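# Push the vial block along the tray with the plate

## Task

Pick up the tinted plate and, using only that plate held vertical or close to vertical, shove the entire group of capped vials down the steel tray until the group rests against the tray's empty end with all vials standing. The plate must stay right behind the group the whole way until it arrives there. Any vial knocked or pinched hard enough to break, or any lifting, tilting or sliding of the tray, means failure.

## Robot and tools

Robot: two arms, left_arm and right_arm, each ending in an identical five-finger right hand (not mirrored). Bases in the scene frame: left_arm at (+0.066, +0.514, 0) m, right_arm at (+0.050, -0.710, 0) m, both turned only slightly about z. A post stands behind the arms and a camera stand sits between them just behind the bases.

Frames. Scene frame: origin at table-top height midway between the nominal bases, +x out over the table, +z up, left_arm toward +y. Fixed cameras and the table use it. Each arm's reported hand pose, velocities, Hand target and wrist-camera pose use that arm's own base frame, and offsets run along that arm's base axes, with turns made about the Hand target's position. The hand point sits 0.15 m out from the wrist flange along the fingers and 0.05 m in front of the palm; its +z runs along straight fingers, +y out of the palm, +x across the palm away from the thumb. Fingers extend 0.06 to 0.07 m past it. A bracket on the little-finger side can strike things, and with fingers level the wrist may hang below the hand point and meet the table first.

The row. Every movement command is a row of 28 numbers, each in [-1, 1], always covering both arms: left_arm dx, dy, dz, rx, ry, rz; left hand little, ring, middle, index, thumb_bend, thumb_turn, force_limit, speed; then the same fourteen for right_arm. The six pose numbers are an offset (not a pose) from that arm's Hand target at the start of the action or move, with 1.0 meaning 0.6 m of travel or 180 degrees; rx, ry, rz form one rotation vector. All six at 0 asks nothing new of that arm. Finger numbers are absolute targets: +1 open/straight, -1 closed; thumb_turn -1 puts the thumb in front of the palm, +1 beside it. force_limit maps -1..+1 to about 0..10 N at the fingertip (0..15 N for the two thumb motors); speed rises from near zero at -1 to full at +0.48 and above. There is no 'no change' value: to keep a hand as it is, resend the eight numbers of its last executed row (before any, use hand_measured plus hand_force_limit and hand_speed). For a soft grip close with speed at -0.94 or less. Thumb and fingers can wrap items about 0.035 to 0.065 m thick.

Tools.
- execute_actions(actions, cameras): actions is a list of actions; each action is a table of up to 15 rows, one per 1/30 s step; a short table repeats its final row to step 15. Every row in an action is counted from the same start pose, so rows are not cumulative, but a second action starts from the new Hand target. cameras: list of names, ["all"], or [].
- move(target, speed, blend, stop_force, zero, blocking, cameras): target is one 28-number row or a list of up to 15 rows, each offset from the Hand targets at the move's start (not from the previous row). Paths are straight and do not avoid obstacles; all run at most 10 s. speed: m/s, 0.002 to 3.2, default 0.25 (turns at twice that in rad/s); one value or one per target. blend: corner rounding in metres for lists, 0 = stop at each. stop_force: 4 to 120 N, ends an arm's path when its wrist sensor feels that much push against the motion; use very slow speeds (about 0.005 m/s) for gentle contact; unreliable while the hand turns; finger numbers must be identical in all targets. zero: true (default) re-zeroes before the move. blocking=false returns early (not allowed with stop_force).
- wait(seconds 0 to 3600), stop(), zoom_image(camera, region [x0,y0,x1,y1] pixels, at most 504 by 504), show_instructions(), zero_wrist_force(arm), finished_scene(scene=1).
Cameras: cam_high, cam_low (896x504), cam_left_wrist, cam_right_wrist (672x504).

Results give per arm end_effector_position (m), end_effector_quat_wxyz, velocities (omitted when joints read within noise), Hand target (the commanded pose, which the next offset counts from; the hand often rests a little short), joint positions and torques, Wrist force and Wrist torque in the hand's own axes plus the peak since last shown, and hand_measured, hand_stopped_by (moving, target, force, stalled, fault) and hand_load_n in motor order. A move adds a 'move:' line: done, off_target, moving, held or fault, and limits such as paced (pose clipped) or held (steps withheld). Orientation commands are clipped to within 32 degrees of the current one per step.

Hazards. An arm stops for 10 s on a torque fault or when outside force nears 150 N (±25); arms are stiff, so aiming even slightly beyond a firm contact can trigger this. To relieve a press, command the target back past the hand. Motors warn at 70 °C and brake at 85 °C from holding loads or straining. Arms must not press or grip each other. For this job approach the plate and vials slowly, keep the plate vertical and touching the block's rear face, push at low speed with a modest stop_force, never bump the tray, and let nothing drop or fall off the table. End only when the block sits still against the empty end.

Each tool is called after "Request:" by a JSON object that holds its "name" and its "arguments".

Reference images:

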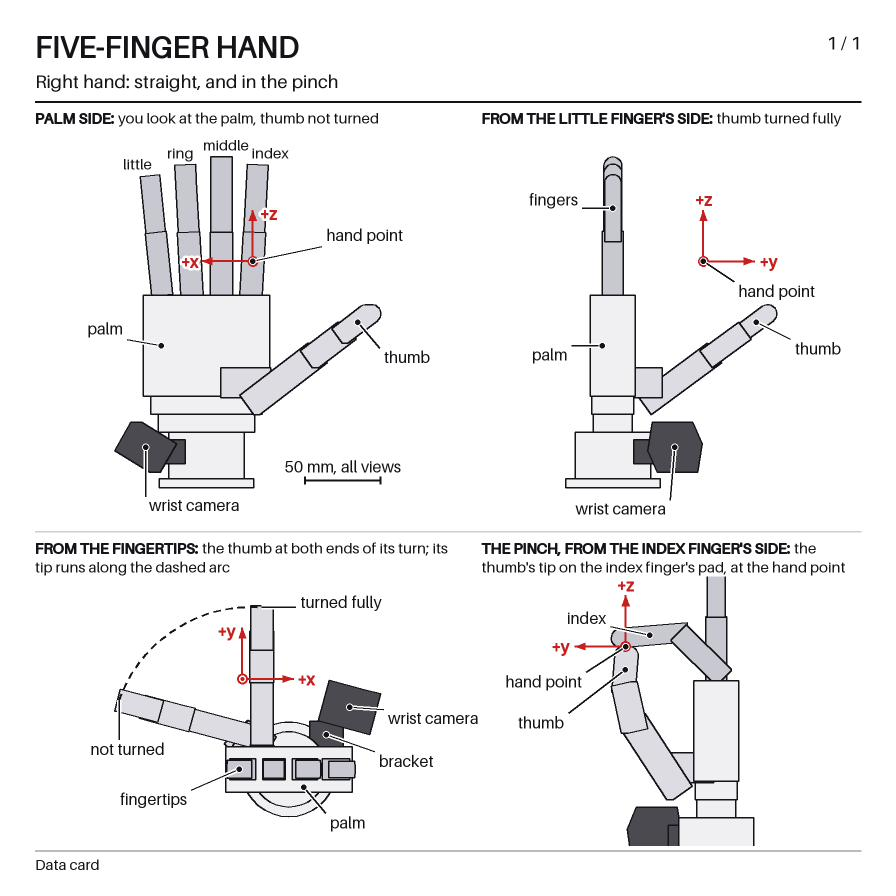

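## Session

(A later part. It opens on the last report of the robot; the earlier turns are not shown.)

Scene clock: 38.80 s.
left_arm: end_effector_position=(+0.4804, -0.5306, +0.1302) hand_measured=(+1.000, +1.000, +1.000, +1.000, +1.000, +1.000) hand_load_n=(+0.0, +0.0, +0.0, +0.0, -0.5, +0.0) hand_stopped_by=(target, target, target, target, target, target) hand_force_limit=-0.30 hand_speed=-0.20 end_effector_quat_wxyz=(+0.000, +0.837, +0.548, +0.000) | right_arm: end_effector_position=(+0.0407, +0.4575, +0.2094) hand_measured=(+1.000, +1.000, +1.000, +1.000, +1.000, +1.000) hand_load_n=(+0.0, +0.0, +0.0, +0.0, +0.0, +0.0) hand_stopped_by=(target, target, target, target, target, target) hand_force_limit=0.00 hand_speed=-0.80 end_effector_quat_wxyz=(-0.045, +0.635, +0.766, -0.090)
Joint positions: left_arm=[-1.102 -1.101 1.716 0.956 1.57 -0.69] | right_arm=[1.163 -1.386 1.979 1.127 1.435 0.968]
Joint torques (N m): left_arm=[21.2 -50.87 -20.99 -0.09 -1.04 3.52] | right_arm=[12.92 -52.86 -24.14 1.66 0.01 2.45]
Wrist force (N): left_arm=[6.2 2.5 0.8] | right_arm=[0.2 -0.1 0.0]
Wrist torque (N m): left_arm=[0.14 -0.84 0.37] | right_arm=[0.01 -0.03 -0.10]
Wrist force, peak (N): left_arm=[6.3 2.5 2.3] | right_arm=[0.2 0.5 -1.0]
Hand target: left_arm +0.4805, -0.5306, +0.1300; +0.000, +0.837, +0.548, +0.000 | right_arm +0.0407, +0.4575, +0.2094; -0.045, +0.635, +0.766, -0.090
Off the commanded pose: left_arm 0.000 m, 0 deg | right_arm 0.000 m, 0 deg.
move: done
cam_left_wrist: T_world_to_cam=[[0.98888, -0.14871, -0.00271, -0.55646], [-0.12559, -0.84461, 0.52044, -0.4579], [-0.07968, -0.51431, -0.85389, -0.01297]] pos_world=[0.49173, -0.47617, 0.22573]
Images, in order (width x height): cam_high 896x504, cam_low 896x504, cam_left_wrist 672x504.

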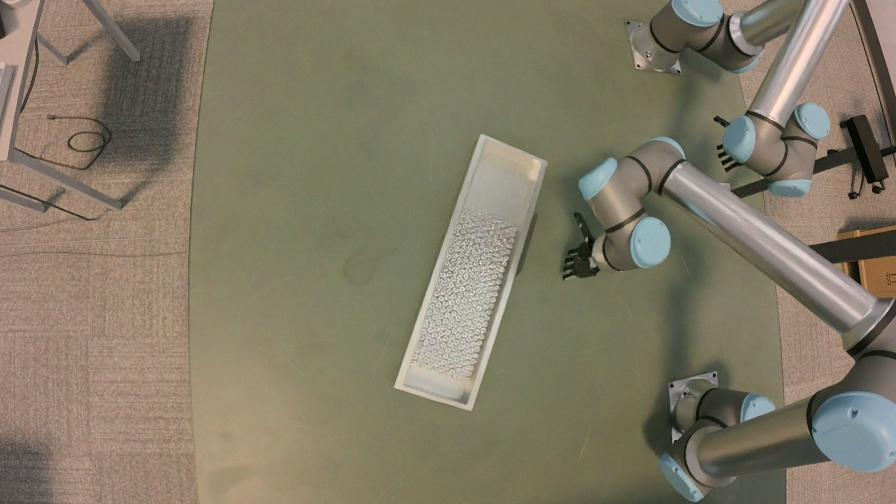

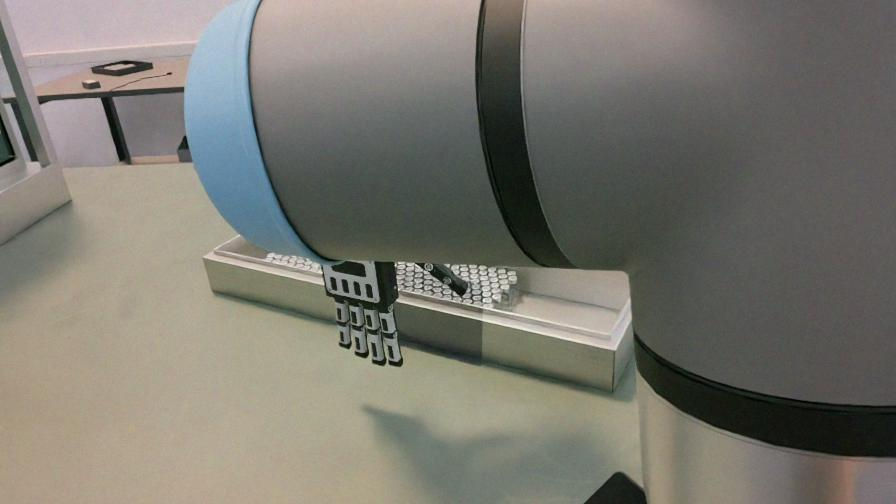

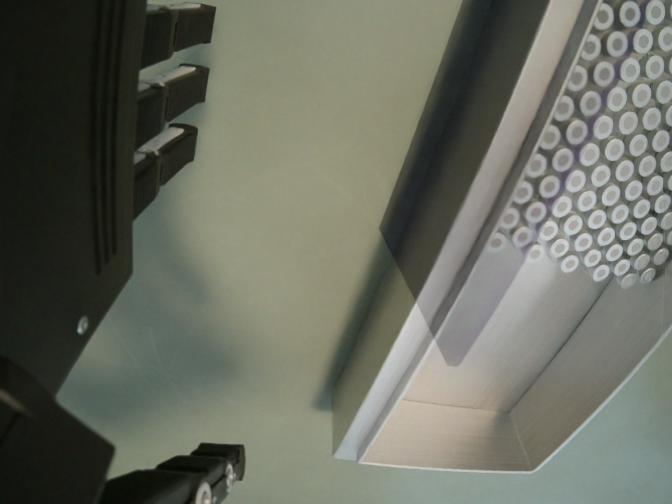

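Request:
{"name": "move", "arguments": {"target": [0.068,-0.032,-0.069,0.0210,0.0484,0,1,1,1,1,1,1,-0.3,-0.2,0,0,0,0,0,0,1,1,1,1,1,1,0,-0.8], "speed": 0.1, "cameras": ["cam_low", "cam_high", "cam_left_wrist"]}}

Request:
{"name": "zoom_image", "arguments": {"camera": "cam_high", "region": [480, 170, 620, 310]}}

Request:
{"name": "zoom_image", "arguments": {"camera": "cam_low", "region": [320, 240, 520, 380]}}

Scene clock: 52.10 s.
left_arm: end_effector_position=(+0.5213, -0.5497, +0.0886) hand_measured=(+1.000, +1.000, +1.000, +1.000, +1.000, +1.000) hand_load_n=(+0.0, +0.0, +0.0, +0.0, +0.0, +0.0) hand_stopped_by=(target, target, target, target, target, target) hand_force_limit=-0.30 hand_speed=-0.20 end_effector_quat_wxyz=(-0.069, +0.834, +0.546, -0.045) | right_arm: end_effector_position=(+0.0407, +0.4575, +0.2094) hand_measured=(+1.000, +1.000, +1.000, +1.000, +1.000, +1.000) hand_load_n=(+0.0, +0.0, +0.0, +0.0, +0.0, +0.0) hand_stopped_by=(target, target, target, target, target, target) hand_force_limit=0.00 hand_speed=-0.80 end_effector_quat_wxyz=(-0.045, +0.635, +0.766, -0.090)
Joint positions: left_arm=[-1.022 -0.939 1.552 1.093 1.665 -0.603] | right_arm=[1.163 -1.386 1.979 1.127 1.435 0.968]
Joint torques (N m): left_arm=[20.77 -61.97 -40.5 7.78 2.44 3.39] | right_arm=[13.77 -57.16 -25.42 1.35 0.08 2.09]
Wrist force (N): left_arm=[5.8 2.2 0.7] | right_arm=[0.4 0.2 -0.2]
Wrist torque (N m): left_arm=[0.03 -0.80 0.34] | right_arm=[0.06 -0.05 -0.07]
Wrist force, peak (N): left_arm=[6.3 2.9 0.9] | right_arm=[0.8 0.0 -0.3]
Hand target: left_arm +0.5213, -0.5498, +0.0886; -0.069, +0.834, +0.546, -0.045 | right_arm +0.0407, +0.4575, +0.2094; -0.045, +0.635, +0.766, -0.090
Off the commanded pose: left_arm 0.000 m, 0 deg | right_arm 0.000 m, 0 deg.
move: done
cam_left_wrist: T_world_to_cam=[[0.97638, -0.14317, -0.1618, -0.57614], [-0.04962, -0.8775, 0.47701, -0.50118], [-0.21027, -0.45771, -0.86388, 0.04508]] pos_world=[0.54714, -0.50165, 0.18479]
Images, in order (width x height): cam_high 896x504, cam_low 896x504, cam_left_wrist 672x504.

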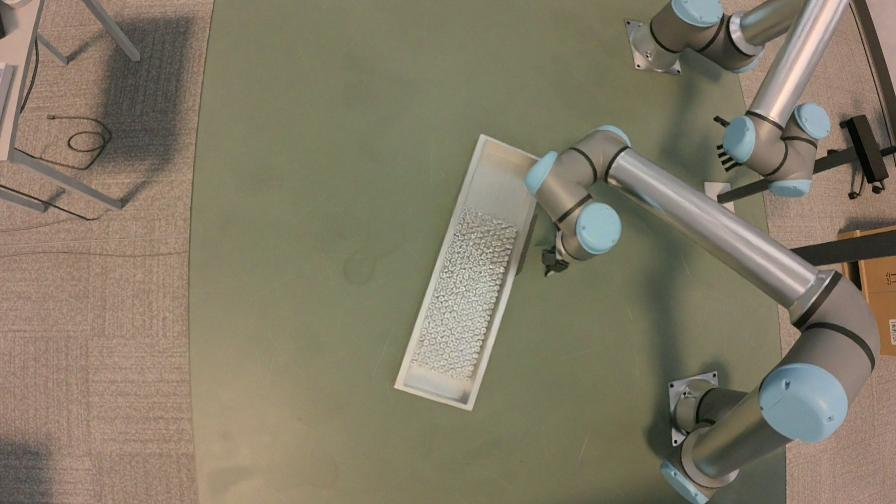

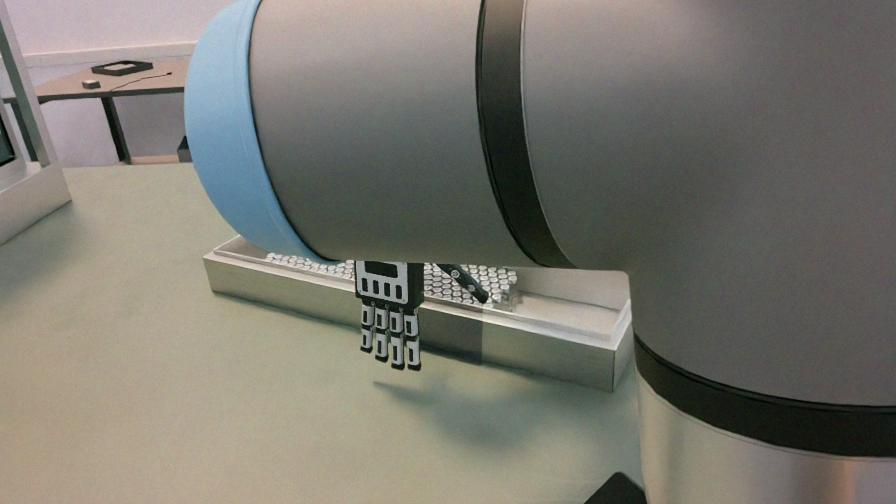

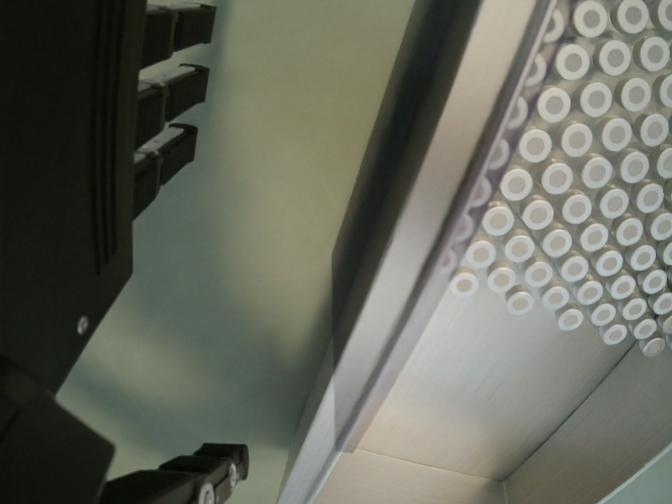

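Scaled by 3.600 from the camera's image (finer frame: 1280x720).

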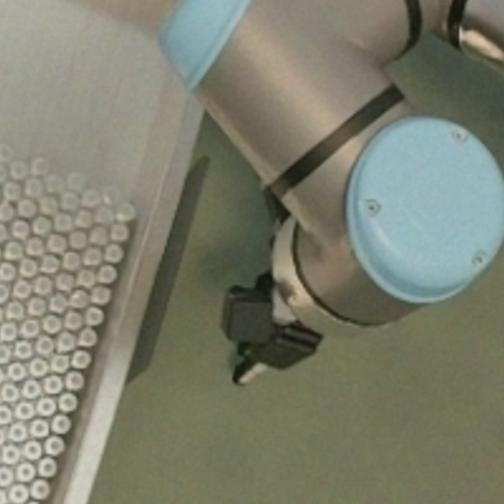

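Scaled by 2.520 from the camera's image (finer frame: 1280x720).

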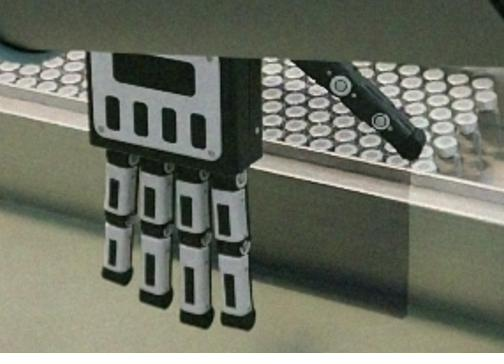

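Request:
{"name": "move", "arguments": {"target": [0.0917,-0.0398,0.0033,0.0089,-0.0039,0,1,1,1,1,1,1,-0.3,-0.2,0,0,0,0,0,0,1,1,1,1,1,1,0,-0.8], "speed": 0.08, "stop_force": 6, "cameras": ["cam_low", "cam_high", "cam_left_wrist"]}}

Request:
{"name": "zoom_image", "arguments": {"camera": "cam_high", "region": [480, 170, 620, 310]}}

Request:
{"name": "zoom_image", "arguments": {"camera": "cam_low", "region": [320, 240, 520, 380]}}

Request:
{"name": "zoom_image", "arguments": {"camera": "cam_left_wrist", "region": [100, 0, 500, 504]}}

Scene clock: 54.97 s.
left_arm: end_effector_position=(+0.5763, -0.5737, +0.0906) hand_measured=(+1.000, +1.000, +1.000, +1.000, +1.000, +1.000) hand_load_n=(+0.0, +0.0, +0.0, +0.0, -0.5, +0.0) hand_stopped_by=(target, target, target, target, target, target) hand_force_limit=-0.30 hand_speed=-0.20 end_effector_quat_wxyz=(-0.077, +0.833, +0.547, -0.033) | right_arm: end_effector_position=(+0.0407, +0.4575, +0.2094) hand_measured=(+1.000, +1.000, +1.000, +1.000, +1.000, +1.000) hand_load_n=(+0.0, +0.0, +0.0, +0.0, +0.0, +0.0) hand_stopped_by=(target, target, target, target, target, target) hand_force_limit=0.00 hand_speed=-0.80 end_effector_quat_wxyz=(-0.045, +0.635, +0.766, -0.090)
Joint positions: left_arm=[-0.986 -0.856 1.403 1.179 1.635 -0.571] | right_arm=[1.163 -1.386 1.979 1.127 1.435 0.968]
Joint torques (N m): left_arm=[20.82 -71.23 -42.04 8.05 -2.13 3.6] | right_arm=[14.49 -54.03 -26.39 1.27 0.34 2.08]
Wrist force (N): left_arm=[5.8 2.5 1.3] | right_arm=[0.2 0.3 -0.3]
Wrist torque (N m): left_arm=[0.03 -0.80 0.33] | right_arm=[0.10 -0.02 -0.08]
Wrist force, peak (N): left_arm=[6.1 2.7 1.1] | right_arm=[-0.2 0.2 -0.9]
Hand target: left_arm +0.5763, -0.5737, +0.0906; -0.077, +0.833, +0.547, -0.033 | right_arm +0.0407, +0.4575, +0.2094; -0.045, +0.635, +0.766, -0.090
Off the commanded pose: left_arm 0.000 m, 0 deg | right_arm 0.000 m, 0 deg.
move: done
cam_left_wrist: T_world_to_cam=[[0.97827, -0.13879, -0.15405, -0.6323], [-0.05525, -0.89057, 0.45149, -0.52232], [-0.19985, -0.43316, -0.87888, 0.05687]] pos_world=[0.60107, -0.52829, 0.18839]
Images, in order (width x height): cam_high 896x504, cam_low 896x504, cam_left_wrist 672x504.

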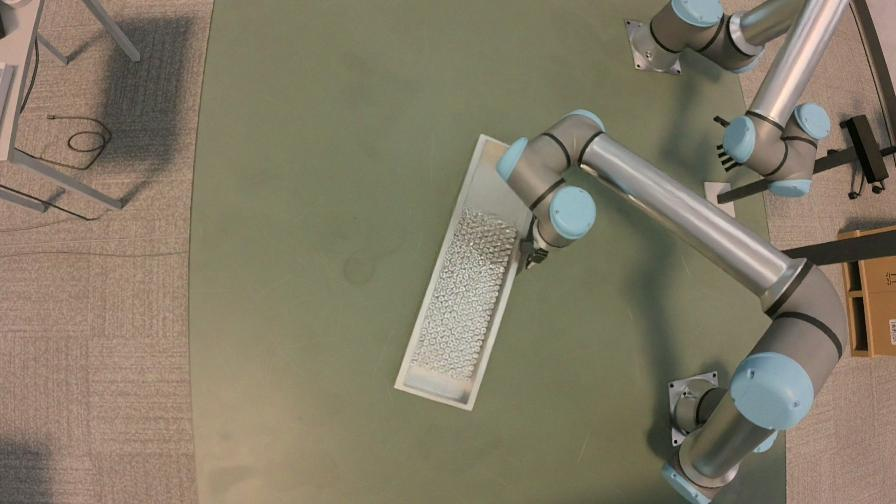

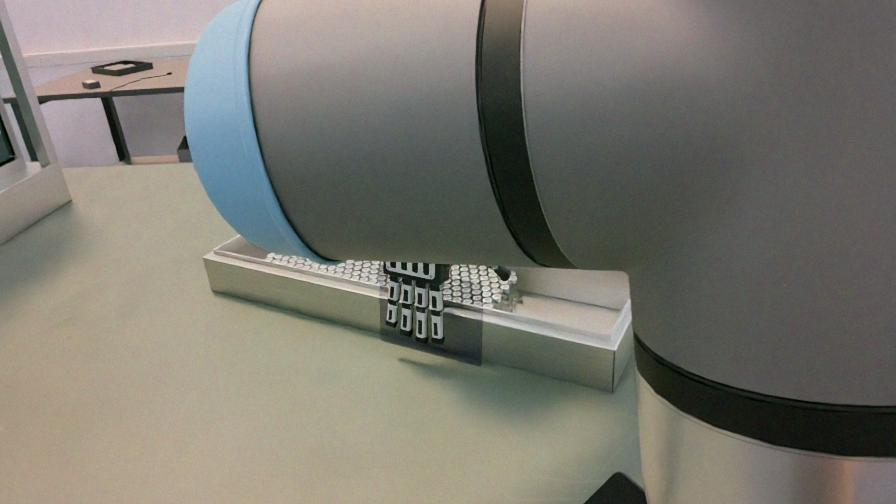

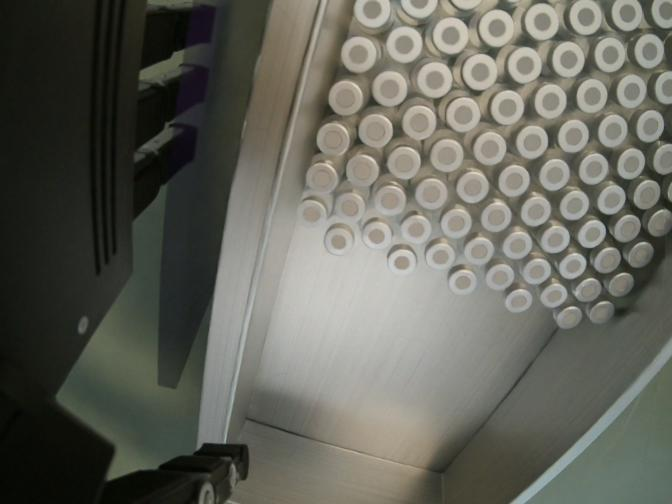

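Scaled by 3.600 from the camera's image (finer frame: 1280x720).

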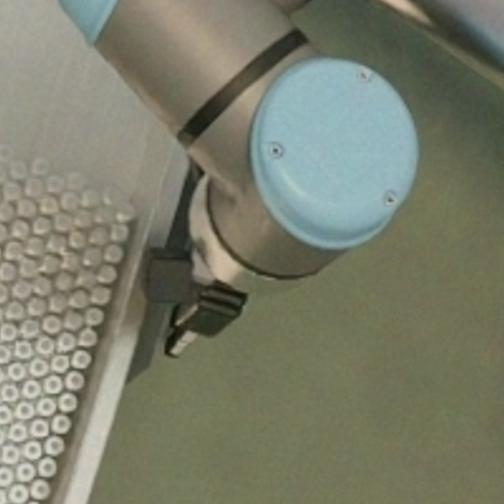

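Scaled by 2.520 from the camera's image (finer frame: 1280x720).

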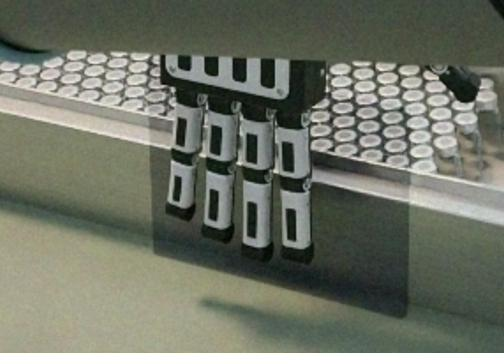

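Scaled by 1.000.

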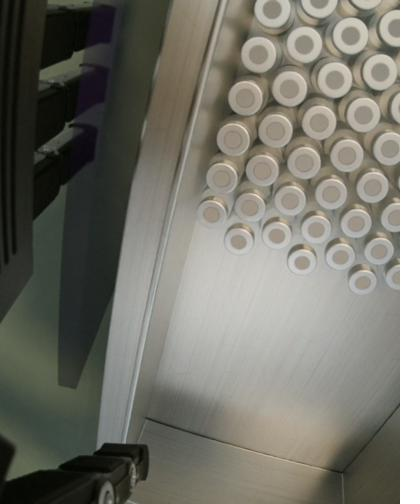

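Request:
{"name": "zoom_image", "arguments": {"camera": "cam_low", "region": [370, 250, 490, 370]}}

Request:
{"name": "zoom_image", "arguments": {"camera": "cam_left_wrist", "region": [110, 0, 320, 200]}}

Scaled by 4.200 from the camera's image (finer frame: 1280x720).

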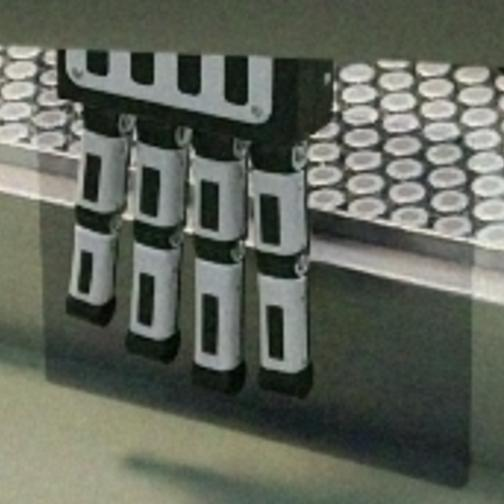

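Scaled by 2.400 from the camera's image (finer frame: 960x720).

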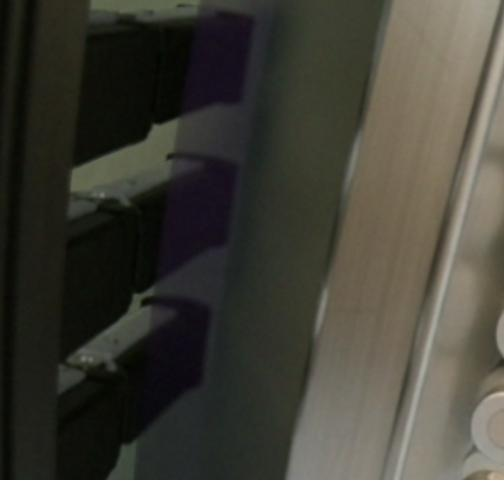

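Request:
{"name": "zoom_image", "arguments": {"camera": "cam_left_wrist", "region": [100, 200, 280, 420]}}

Scaled by 2.291 from the camera's image (finer frame: 960x720).

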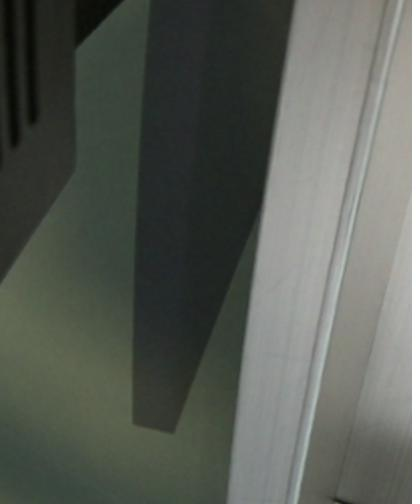

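Request:
{"name": "move", "arguments": {"target": [0.0183,-0.008,-0.0033,0,0,0,1,1,1,1,1,1,-0.3,-0.2,0,0,0,0,0,0,1,1,1,1,1,1,0,-0.8], "speed": 0.008, "stop_force": 4, "cameras": ["cam_low", "cam_left_wrist"]}}

Request:
{"name": "zoom_image", "arguments": {"camera": "cam_low", "region": [370, 250, 490, 370]}}

Request:
{"name": "zoom_image", "arguments": {"camera": "cam_left_wrist", "region": [110, 0, 320, 200]}}

Scene clock: 60.63 s.
left_arm: end_effector_position=(+0.5873, -0.5785, +0.0886) hand_measured=(+1.000, +1.000, +1.000, +1.000, +1.000, +1.000) hand_load_n=(+0.0, +0.0, +0.0, +0.0, +0.0, +0.0) hand_stopped_by=(target, target, target, target, target, target) hand_force_limit=-0.30 hand_speed=-0.20 end_effector_quat_wxyz=(-0.077, +0.833, +0.547, -0.033) | right_arm: end_effector_position=(+0.0407, +0.4575, +0.2094) hand_measured=(+1.000, +1.000, +1.000, +1.000, +1.000, +1.000) hand_load_n=(+0.0, +0.0, +0.0, +0.0, +0.0, +0.0) hand_stopped_by=(target, target, target, target, target, target) hand_force_limit=0.00 hand_speed=-0.80 end_effector_quat_wxyz=(-0.045, +0.635, +0.766, -0.090)
Joint positions: left_arm=[-0.977 -0.838 1.374 1.191 1.634 -0.563] | right_arm=[1.163 -1.386 1.979 1.127 1.435 0.968]
Joint torques (N m): left_arm=[20.1 -72.7 -42.6 8.1 -1.92 3.6] | right_arm=[12.89 -47.69 -28.21 1.3 0.75 1.76]
Wrist force (N): left_arm=[6.0 2.2 1.2] | right_arm=[0.2 0.0 -0.4]
Wrist torque (N m): left_arm=[-0.03 -0.83 0.33] | right_arm=[0.05 -0.02 -0.09]
Wrist force, peak (N): left_arm=[6.2 2.7 1.0] | right_arm=[0.6 0.5 -0.6]
Hand target: left_arm +0.5873, -0.5785, +0.0886; -0.077, +0.833, +0.547, -0.033 | right_arm +0.0407, +0.4575, +0.2094; -0.045, +0.635, +0.766, -0.090
Off the commanded pose: left_arm 0.000 m, 0 deg | right_arm 0.000 m, 0 deg.
move: done
cam_left_wrist: T_world_to_cam=[[0.97827, -0.13879, -0.15405, -0.64404], [-0.05525, -0.89057, 0.45149, -0.52509], [-0.19985, -0.43316, -0.87888, 0.05523]] pos_world=[0.61207, -0.53309, 0.18639]

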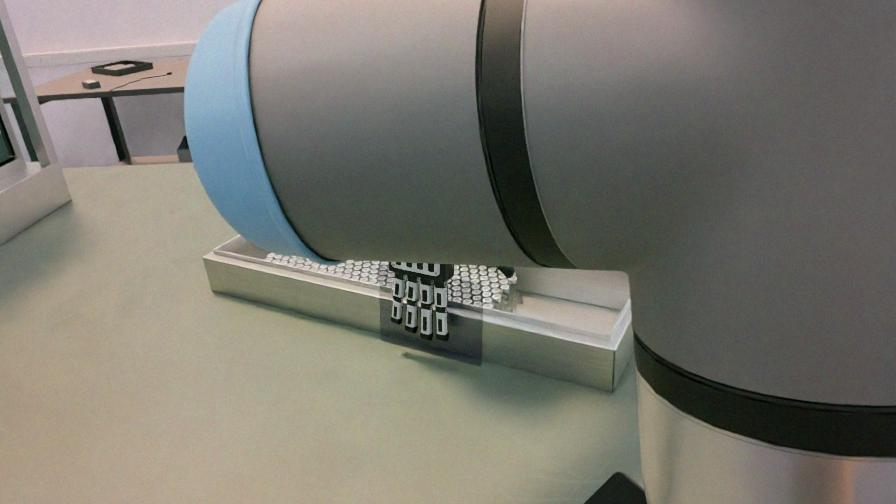

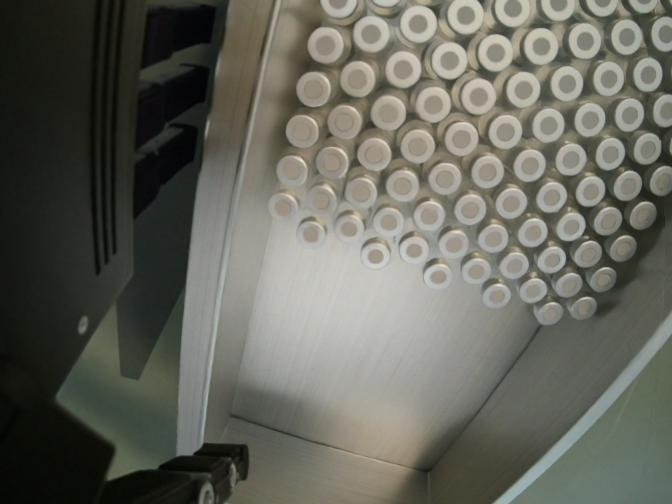

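Scaled by 4.200 from the camera's image (finer frame: 1280x720).

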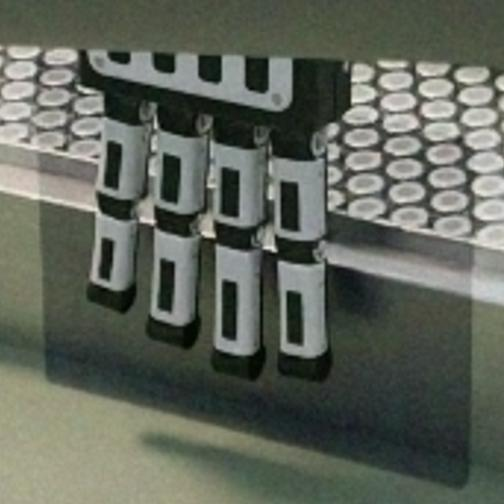

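Scaled by 2.400 from the camera's image (finer frame: 960x720).

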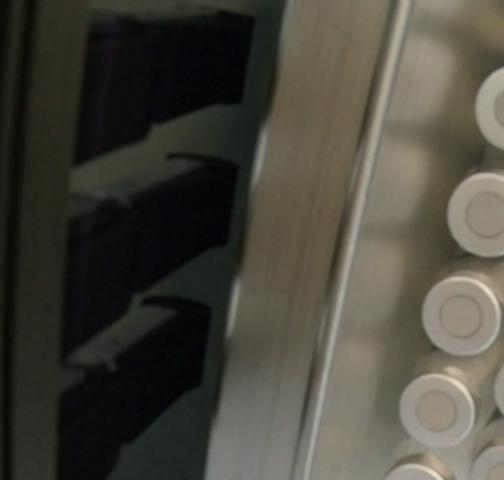

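Request:
{"name": "execute_actions", "arguments": {"actions": [[[0,0,0,0,0,0,1,1,1,1,1,-1,-0.3,-0.3,0,0,0,0,0,0,1,1,1,1,1,1,0,-0.8]],[[0,0,0,0,0,0,1,1,1,1,1,-1,-0.3,-0.3,0,0,0,0,0,0,1,1,1,1,1,1,0,-0.8]]], "cameras": ["cam_low", "cam_left_wrist", "cam_high"]}}

Scene clock: 62.90 s.
left_arm: end_effector_position=(+0.5873, -0.5785, +0.0886) hand_measured=(+1.000, +1.000, +1.000, +1.000, +1.000, -1.000) hand_load_n=(+0.0, +0.0, +0.0, +0.0, +0.0, +0.0) hand_stopped_by=(target, target, target, target, target, target) hand_force_limit=-0.30 hand_speed=-0.30 end_effector_quat_wxyz=(-0.077, +0.833, +0.547, -0.033) | right_arm: end_effector_position=(+0.0407, +0.4575, +0.2094) hand_measured=(+1.000, +1.000, +1.000, +1.000, +1.000, +1.000) hand_load_n=(+0.0, +0.0, +0.0, +0.0, +0.0, +0.0) hand_stopped_by=(target, target, target, target, target, target) hand_force_limit=0.00 hand_speed=-0.80 end_effector_quat_wxyz=(-0.045, +0.635, +0.766, -0.090)
Joint positions: left_arm=[-0.977 -0.838 1.374 1.191 1.634 -0.563] | right_arm=[1.163 -1.386 1.979 1.127 1.435 0.968]
Joint torques (N m): left_arm=[19.94 -71.74 -42.24 7.86 -1.46 3.66] | right_arm=[13.36 -48.9 -27.03 1.64 0.19 1.85]
Wrist force (N): left_arm=[5.6 2.3 1.0] | right_arm=[0.3 0.3 -0.1]
Wrist torque (N m): left_arm=[0.01 -0.76 0.31] | right_arm=[0.08 -0.04 -0.08]
Wrist force, peak (N): left_arm=[6.2 2.4 1.3] | right_arm=[0.1 0.3 -0.9]
Hand target: left_arm +0.5873, -0.5785, +0.0886; -0.077, +0.833, +0.547, -0.033 | right_arm +0.0407, +0.4575, +0.2094; -0.045, +0.635, +0.766, -0.090
Off the commanded pose: left_arm 0.000 m, 0 deg | right_arm 0.000 m, 0 deg.
Step readings (end_effector_position of left_arm | right_arm):
0: (+0.5873, -0.5785, +0.0886) | (+0.0407, +0.4575, +0.2094)
1: (+0.5873, -0.5785, +0.0886) | (+0.0407, +0.4575, +0.2094)
2: (+0.5873, -0.5785, +0.0886) | (+0.0407, +0.4575, +0.2094)
4: (+0.5873, -0.5785, +0.0886) | (+0.0407, +0.4575, +0.2094)
8: (+0.5873, -0.5785, +0.0886) | (+0.0407, +0.4575, +0.2094)
15: (+0.5873, -0.5785, +0.0886) | (+0.0407, +0.4575, +0.2094)
16: (+0.5873, -0.5785, +0.0886) | (+0.0407, +0.4575, +0.2094)
17: (+0.5873, -0.5785, +0.0886) | (+0.0407, +0.4575, +0.2094)
19: (+0.5873, -0.5785, +0.0886) | (+0.0407, +0.4575, +0.2094)
23: (+0.5873, -0.5785, +0.0886) | (+0.0407, +0.4575, +0.2094)
30: (+0.5873, -0.5785, +0.0886) | (+0.0407, +0.4575, +0.2094)
cam_left_wrist: T_world_to_cam=[[0.97827, -0.13879, -0.15405, -0.64404], [-0.05525, -0.89057, 0.45149, -0.52509], [-0.19985, -0.43316, -0.87888, 0.05523]] pos_world=[0.61207, -0.53309, 0.18639]
Images, in order (width x height): cam_high 896x504, cam_low 896x504, cam_left_wrist 672x504.

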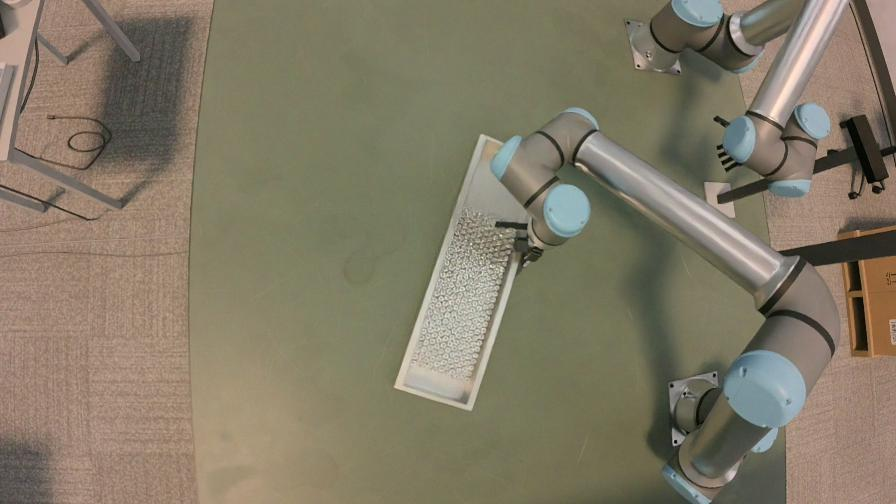

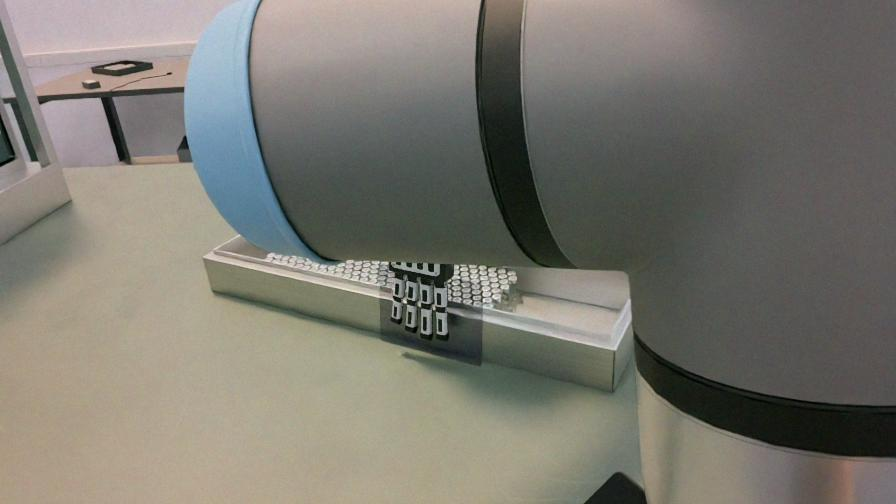

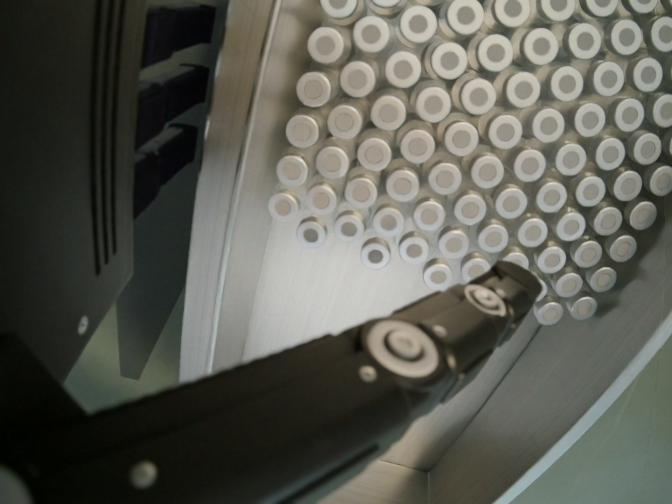

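Request:
{"name": "execute_actions", "arguments": {"actions": [[[0,0,0,0,0,0,1,1,1,1,-0.4,-1,-0.5,-0.4,0,0,0,0,0,0,1,1,1,1,1,1,0,-0.8]],[[0,0,0,0,0,0,1,1,1,1,-0.4,-1,-0.5,-0.4,0,0,0,0,0,0,1,1,1,1,1,1,0,-0.8]]], "cameras": ["cam_low", "cam_left_wrist"]}}

Request:
{"name": "zoom_image", "arguments": {"camera": "cam_left_wrist", "region": [80, 0, 380, 420]}}

Scene clock: 65.03 s.
left_arm: end_effector_position=(+0.5873, -0.5785, +0.0886) hand_measured=(+1.000, +1.000, +1.000, +1.000, -0.400, -1.000) hand_load_n=(+0.0, +0.0, +0.0, +0.0, +0.0, +0.0) hand_stopped_by=(target, target, target, target, target, target) hand_force_limit=-0.50 hand_speed=-0.40 end_effector_quat_wxyz=(-0.077, +0.833, +0.547, -0.033) | right_arm: end_effector_position=(+0.0407, +0.4575, +0.2094) hand_measured=(+1.000, +1.000, +1.000, +1.000, +1.000, +1.000) hand_load_n=(+0.0, +0.0, +0.0, +0.0, +0.0, +0.0) hand_stopped_by=(target, target, target, target, target, target) hand_force_limit=0.00 hand_speed=-0.80 end_effector_quat_wxyz=(-0.045, +0.635, +0.766, -0.090)
Joint positions: left_arm=[-0.977 -0.838 1.374 1.191 1.634 -0.563] | right_arm=[1.163 -1.386 1.979 1.127 1.435 0.968]
Joint torques (N m): left_arm=[21.01 -71.21 -41.37 7.66 -0.54 3.47] | right_arm=[10.12 -49.85 -27.48 1.32 0.23 2.43]
Wrist force (N): left_arm=[5.8 2.5 1.1] | right_arm=[0.3 -0.1 -0.2]
Wrist torque (N m): left_arm=[0.03 -0.82 0.33] | right_arm=[0.02 -0.05 -0.09]
Wrist force, peak (N): left_arm=[6.0 2.6 1.0] | right_arm=[0.5 -0.1 -0.8]
Hand target: left_arm +0.5873, -0.5785, +0.0886; -0.077, +0.833, +0.547, -0.033 | right_arm +0.0407, +0.4575, +0.2094; -0.045, +0.635, +0.766, -0.090
Off the commanded pose: left_arm 0.000 m, 0 deg | right_arm 0.000 m, 0 deg.
Step readings (end_effector_position of left_arm | right_arm):
0: (+0.5873, -0.5785, +0.0886) | (+0.0407, +0.4575, +0.2094)
1: (+0.5873, -0.5785, +0.0886) | (+0.0407, +0.4575, +0.2094)
2: (+0.5873, -0.5785, +0.0886) | (+0.0407, +0.4575, +0.2094)
4: (+0.5873, -0.5785, +0.0886) | (+0.0407, +0.4575, +0.2094)
8: (+0.5873, -0.5785, +0.0886) | (+0.0407, +0.4575, +0.2094)
15: (+0.5873, -0.5785, +0.0886) | (+0.0407, +0.4575, +0.2094)
16: (+0.5873, -0.5785, +0.0886) | (+0.0407, +0.4575, +0.2094)
17: (+0.5873, -0.5785, +0.0886) | (+0.0407, +0.4575, +0.2094)
19: (+0.5873, -0.5785, +0.0886) | (+0.0407, +0.4575, +0.2094)
23: (+0.5873, -0.5785, +0.0886) | (+0.0407, +0.4575, +0.2094)
30: (+0.5873, -0.5785, +0.0886) | (+0.0407, +0.4575, +0.2094)
cam_left_wrist: T_world_to_cam=[[0.97827, -0.13879, -0.15405, -0.64404], [-0.05525, -0.89057, 0.45149, -0.52509], [-0.19985, -0.43316, -0.87888, 0.05523]] pos_world=[0.61207, -0.53309, 0.18639]

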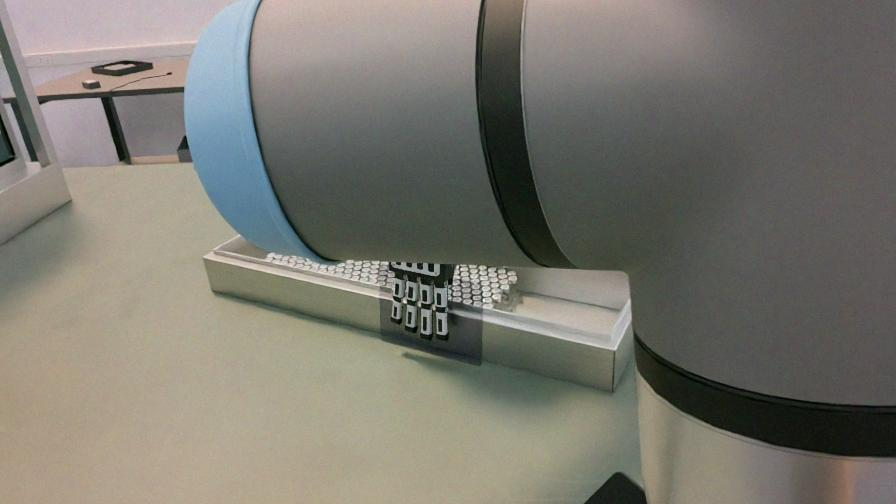

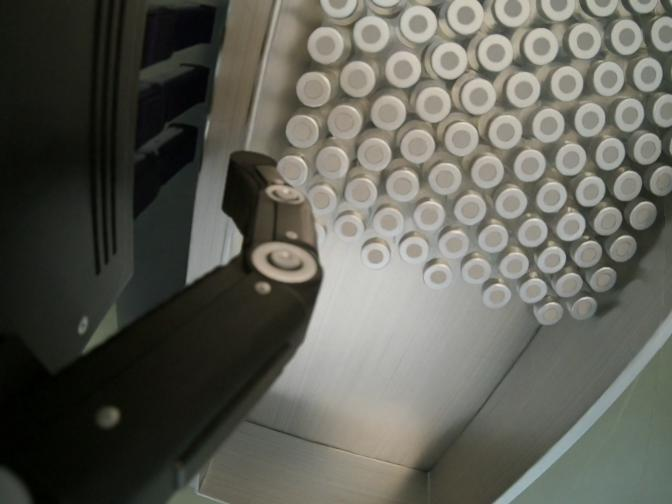

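Scaled by 1.200 from the camera's image (finer frame: 960x720).

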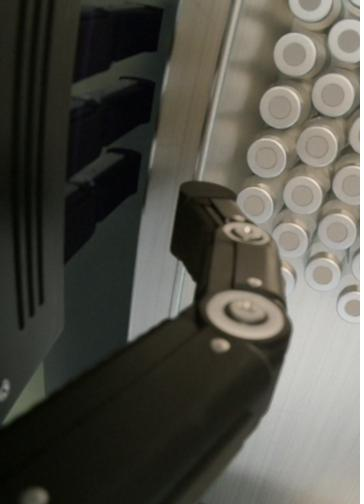

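Request:
{"name": "execute_actions", "arguments": {"actions": [[[0,0,0,0,0,0,1,1,1,1,-1,-1,-0.4,-0.93,0,0,0,0,0,0,1,1,1,1,1,1,0,-0.8]],[[0,0,0,0,0,0,1,1,1,1,-1,-1,-0.4,-0.93,0,0,0,0,0,0,1,1,1,1,1,1,0,-0.8]],[[0,0,0,0,0,0,1,1,1,1,-1,-1,-0.4,-0.93,0,0,0,0,0,0,1,1,1,1,1,1,0,-0.8]],[[0,0,0,0,0,0,1,1,1,1,-1,-1,-0.4,-0.93,0,0,0,0,0,0,1,1,1,1,1,1,0,-0.8]],[[0,0,0,0,0,0,1,1,1,1,-1,-1,-0.4,-0.93,0,0,0,0,0,0,1,1,1,1,1,1,0,-0.8]],[[0,0,0,0,0,0,1,1,1,1,-1,-1,-0.4,-0.93,0,0,0,0,0,0,1,1,1,1,1,1,0,-0.8]]], "cameras": ["cam_low", "cam_left_wrist"]}}

Request:
{"name": "zoom_image", "arguments": {"camera": "cam_left_wrist", "region": [80, 0, 380, 420]}}

Request:
{"name": "zoom_image", "arguments": {"camera": "cam_low", "region": [370, 250, 490, 370]}}

Scene clock: 69.83 s.
left_arm: end_effector_position=(+0.5873, -0.5785, +0.0886) hand_measured=(+1.000, +1.000, +1.000, +1.000, -0.784, -1.000) hand_load_n=(+0.0, +0.0, +0.0, +0.0, +4.5, +0.0) hand_stopped_by=(target, target, target, target, force, target) hand_force_limit=-0.40 hand_speed=-0.93 end_effector_quat_wxyz=(-0.077, +0.833, +0.547, -0.033) | right_arm: end_effector_position=(+0.0407, +0.4575, +0.2094) hand_measured=(+1.000, +1.000, +1.000, +1.000, +1.000, +1.000) hand_load_n=(+0.0, +0.0, +0.0, +0.0, +0.0, +0.0) hand_stopped_by=(target, target, target, target, target, target) hand_force_limit=0.00 hand_speed=-0.80 end_effector_quat_wxyz=(-0.045, +0.635, +0.766, -0.090)
Joint positions: left_arm=[-0.977 -0.838 1.374 1.191 1.634 -0.563] | right_arm=[1.163 -1.386 1.979 1.127 1.435 0.968]
Joint torques (N m): left_arm=[18.33 -71.96 -40.66 6.9 0.9 3.27] | right_arm=[10.15 -50.15 -29.55 1.71 0.33 1.7]
Wrist force (N): left_arm=[5.5 2.4 2.5] | right_arm=[0.4 0.5 0.0]
Wrist torque (N m): left_arm=[-0.10 -0.79 0.30] | right_arm=[0.11 -0.06 -0.06]
Wrist force, peak (N): left_arm=[5.9 2.7 2.3] | right_arm=[0.4 0.4 -0.6]
Hand target: left_arm +0.5873, -0.5785, +0.0886; -0.077, +0.833, +0.547, -0.033 | right_arm +0.0407, +0.4575, +0.2094; -0.045, +0.635, +0.766, -0.090
Off the commanded pose: left_arm 0.000 m, 0 deg | right_arm 0.000 m, 0 deg.
Step readings (end_effector_position of left_arm | right_arm):
0: (+0.5873, -0.5785, +0.0886) | (+0.0407, +0.4575, +0.2094)
1: (+0.5873, -0.5785, +0.0886) | (+0.0407, +0.4575, +0.2094)
2: (+0.5873, -0.5785, +0.0886) | (+0.0407, +0.4575, +0.2094)
4: (+0.5873, -0.5785, +0.0886) | (+0.0407, +0.4575, +0.2094)
8: (+0.5873, -0.5785, +0.0886) | (+0.0407, +0.4575, +0.2094)
15: (+0.5873, -0.5785, +0.0886) | (+0.0407, +0.4575, +0.2094)
16: (+0.5873, -0.5785, +0.0886) | (+0.0407, +0.4575, +0.2094)
17: (+0.5873, -0.5785, +0.0886) | (+0.0407, +0.4575, +0.2094)
19: (+0.5873, -0.5785, +0.0886) | (+0.0407, +0.4575, +0.2094)
23: (+0.5873, -0.5785, +0.0886) | (+0.0407, +0.4575, +0.2094)
30: (+0.5873, -0.5785, +0.0886) | (+0.0407, +0.4575, +0.2094)
31: (+0.5873, -0.5785, +0.0886) | (+0.0407, +0.4575, +0.2094)
32: (+0.5873, -0.5785, +0.0886) | (+0.0407, +0.4575, +0.2094)
34: (+0.5873, -0.5785, +0.0886) | (+0.0407, +0.4575, +0.2094)
38: (+0.5873, -0.5785, +0.0886) | (+0.0407, +0.4575, +0.2094)
45: (+0.5873, -0.5785, +0.0886) | (+0.0407, +0.4575, +0.2094)
46: (+0.5873, -0.5785, +0.0886) | (+0.0407, +0.4575, +0.2094)
47: (+0.5873, -0.5785, +0.0886) | (+0.0407, +0.4575, +0.2094)
49: (+0.5873, -0.5785, +0.0886) | (+0.0407, +0.4575, +0.2094)
53: (+0.5873, -0.5785, +0.0886) | (+0.0407, +0.4575, +0.2094)
60: (+0.5873, -0.5785, +0.0886) | (+0.0407, +0.4575, +0.2094)
61: (+0.5873, -0.5785, +0.0886) | (+0.0407, +0.4575, +0.2094)
62: (+0.5873, -0.5785, +0.0886) | (+0.0407, +0.4575, +0.2094)
64: (+0.5873, -0.5785, +0.0886) | (+0.0407, +0.4575, +0.2094)
68: (+0.5873, -0.5785, +0.0886) | (+0.0407, +0.4575, +0.2094)
75: (+0.5873, -0.5785, +0.0886) | (+0.0407, +0.4575, +0.2094)
76: (+0.5873, -0.5785, +0.0886) | (+0.0407, +0.4575, +0.2094)
77: (+0.5873, -0.5785, +0.0886) | (+0.0407, +0.4575, +0.2094)
79: (+0.5873, -0.5785, +0.0886) | (+0.0407, +0.4575, +0.2094)
83: (+0.5873, -0.5785, +0.0886) | (+0.0407, +0.4575, +0.2094)
90: (+0.5873, -0.5785, +0.0886) | (+0.0407, +0.4575, +0.2094)
cam_left_wrist: T_world_to_cam=[[0.97827, -0.13879, -0.15405, -0.64404], [-0.05525, -0.89057, 0.45149, -0.52509], [-0.19985, -0.43316, -0.87888, 0.05523]] pos_world=[0.61207, -0.53309, 0.18639]

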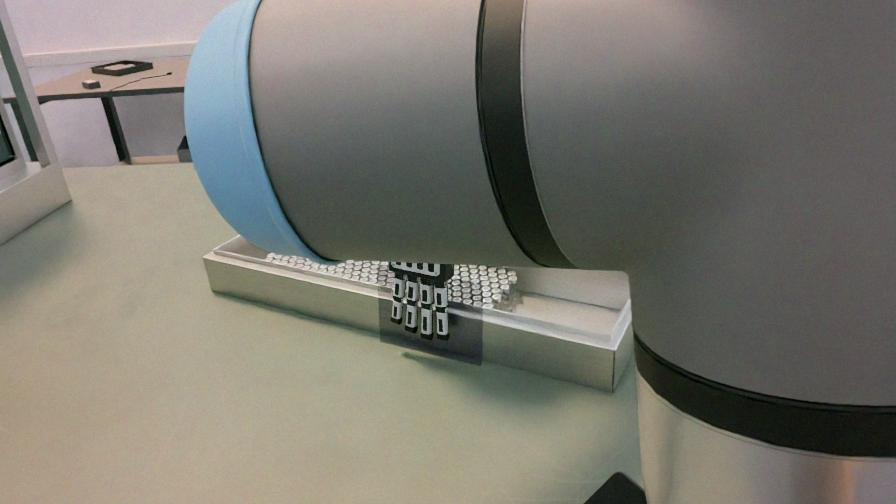

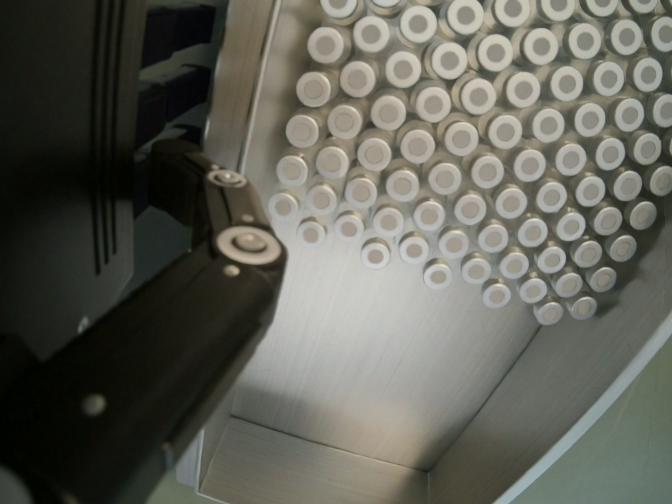

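Scaled by 1.200 from the camera's image (finer frame: 960x720).

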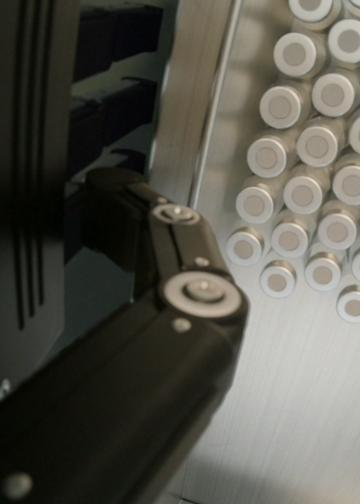

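Scaled by 4.200 from the camera's image (finer frame: 1280x720).

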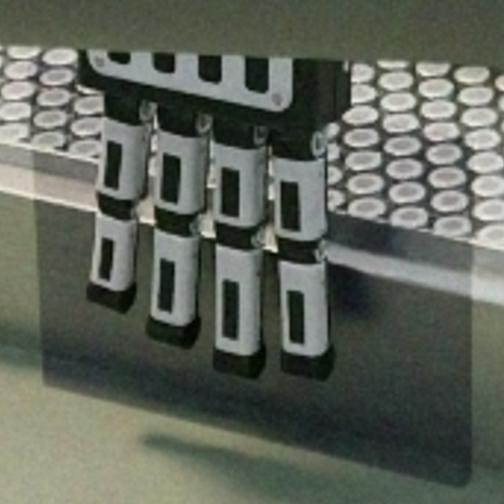

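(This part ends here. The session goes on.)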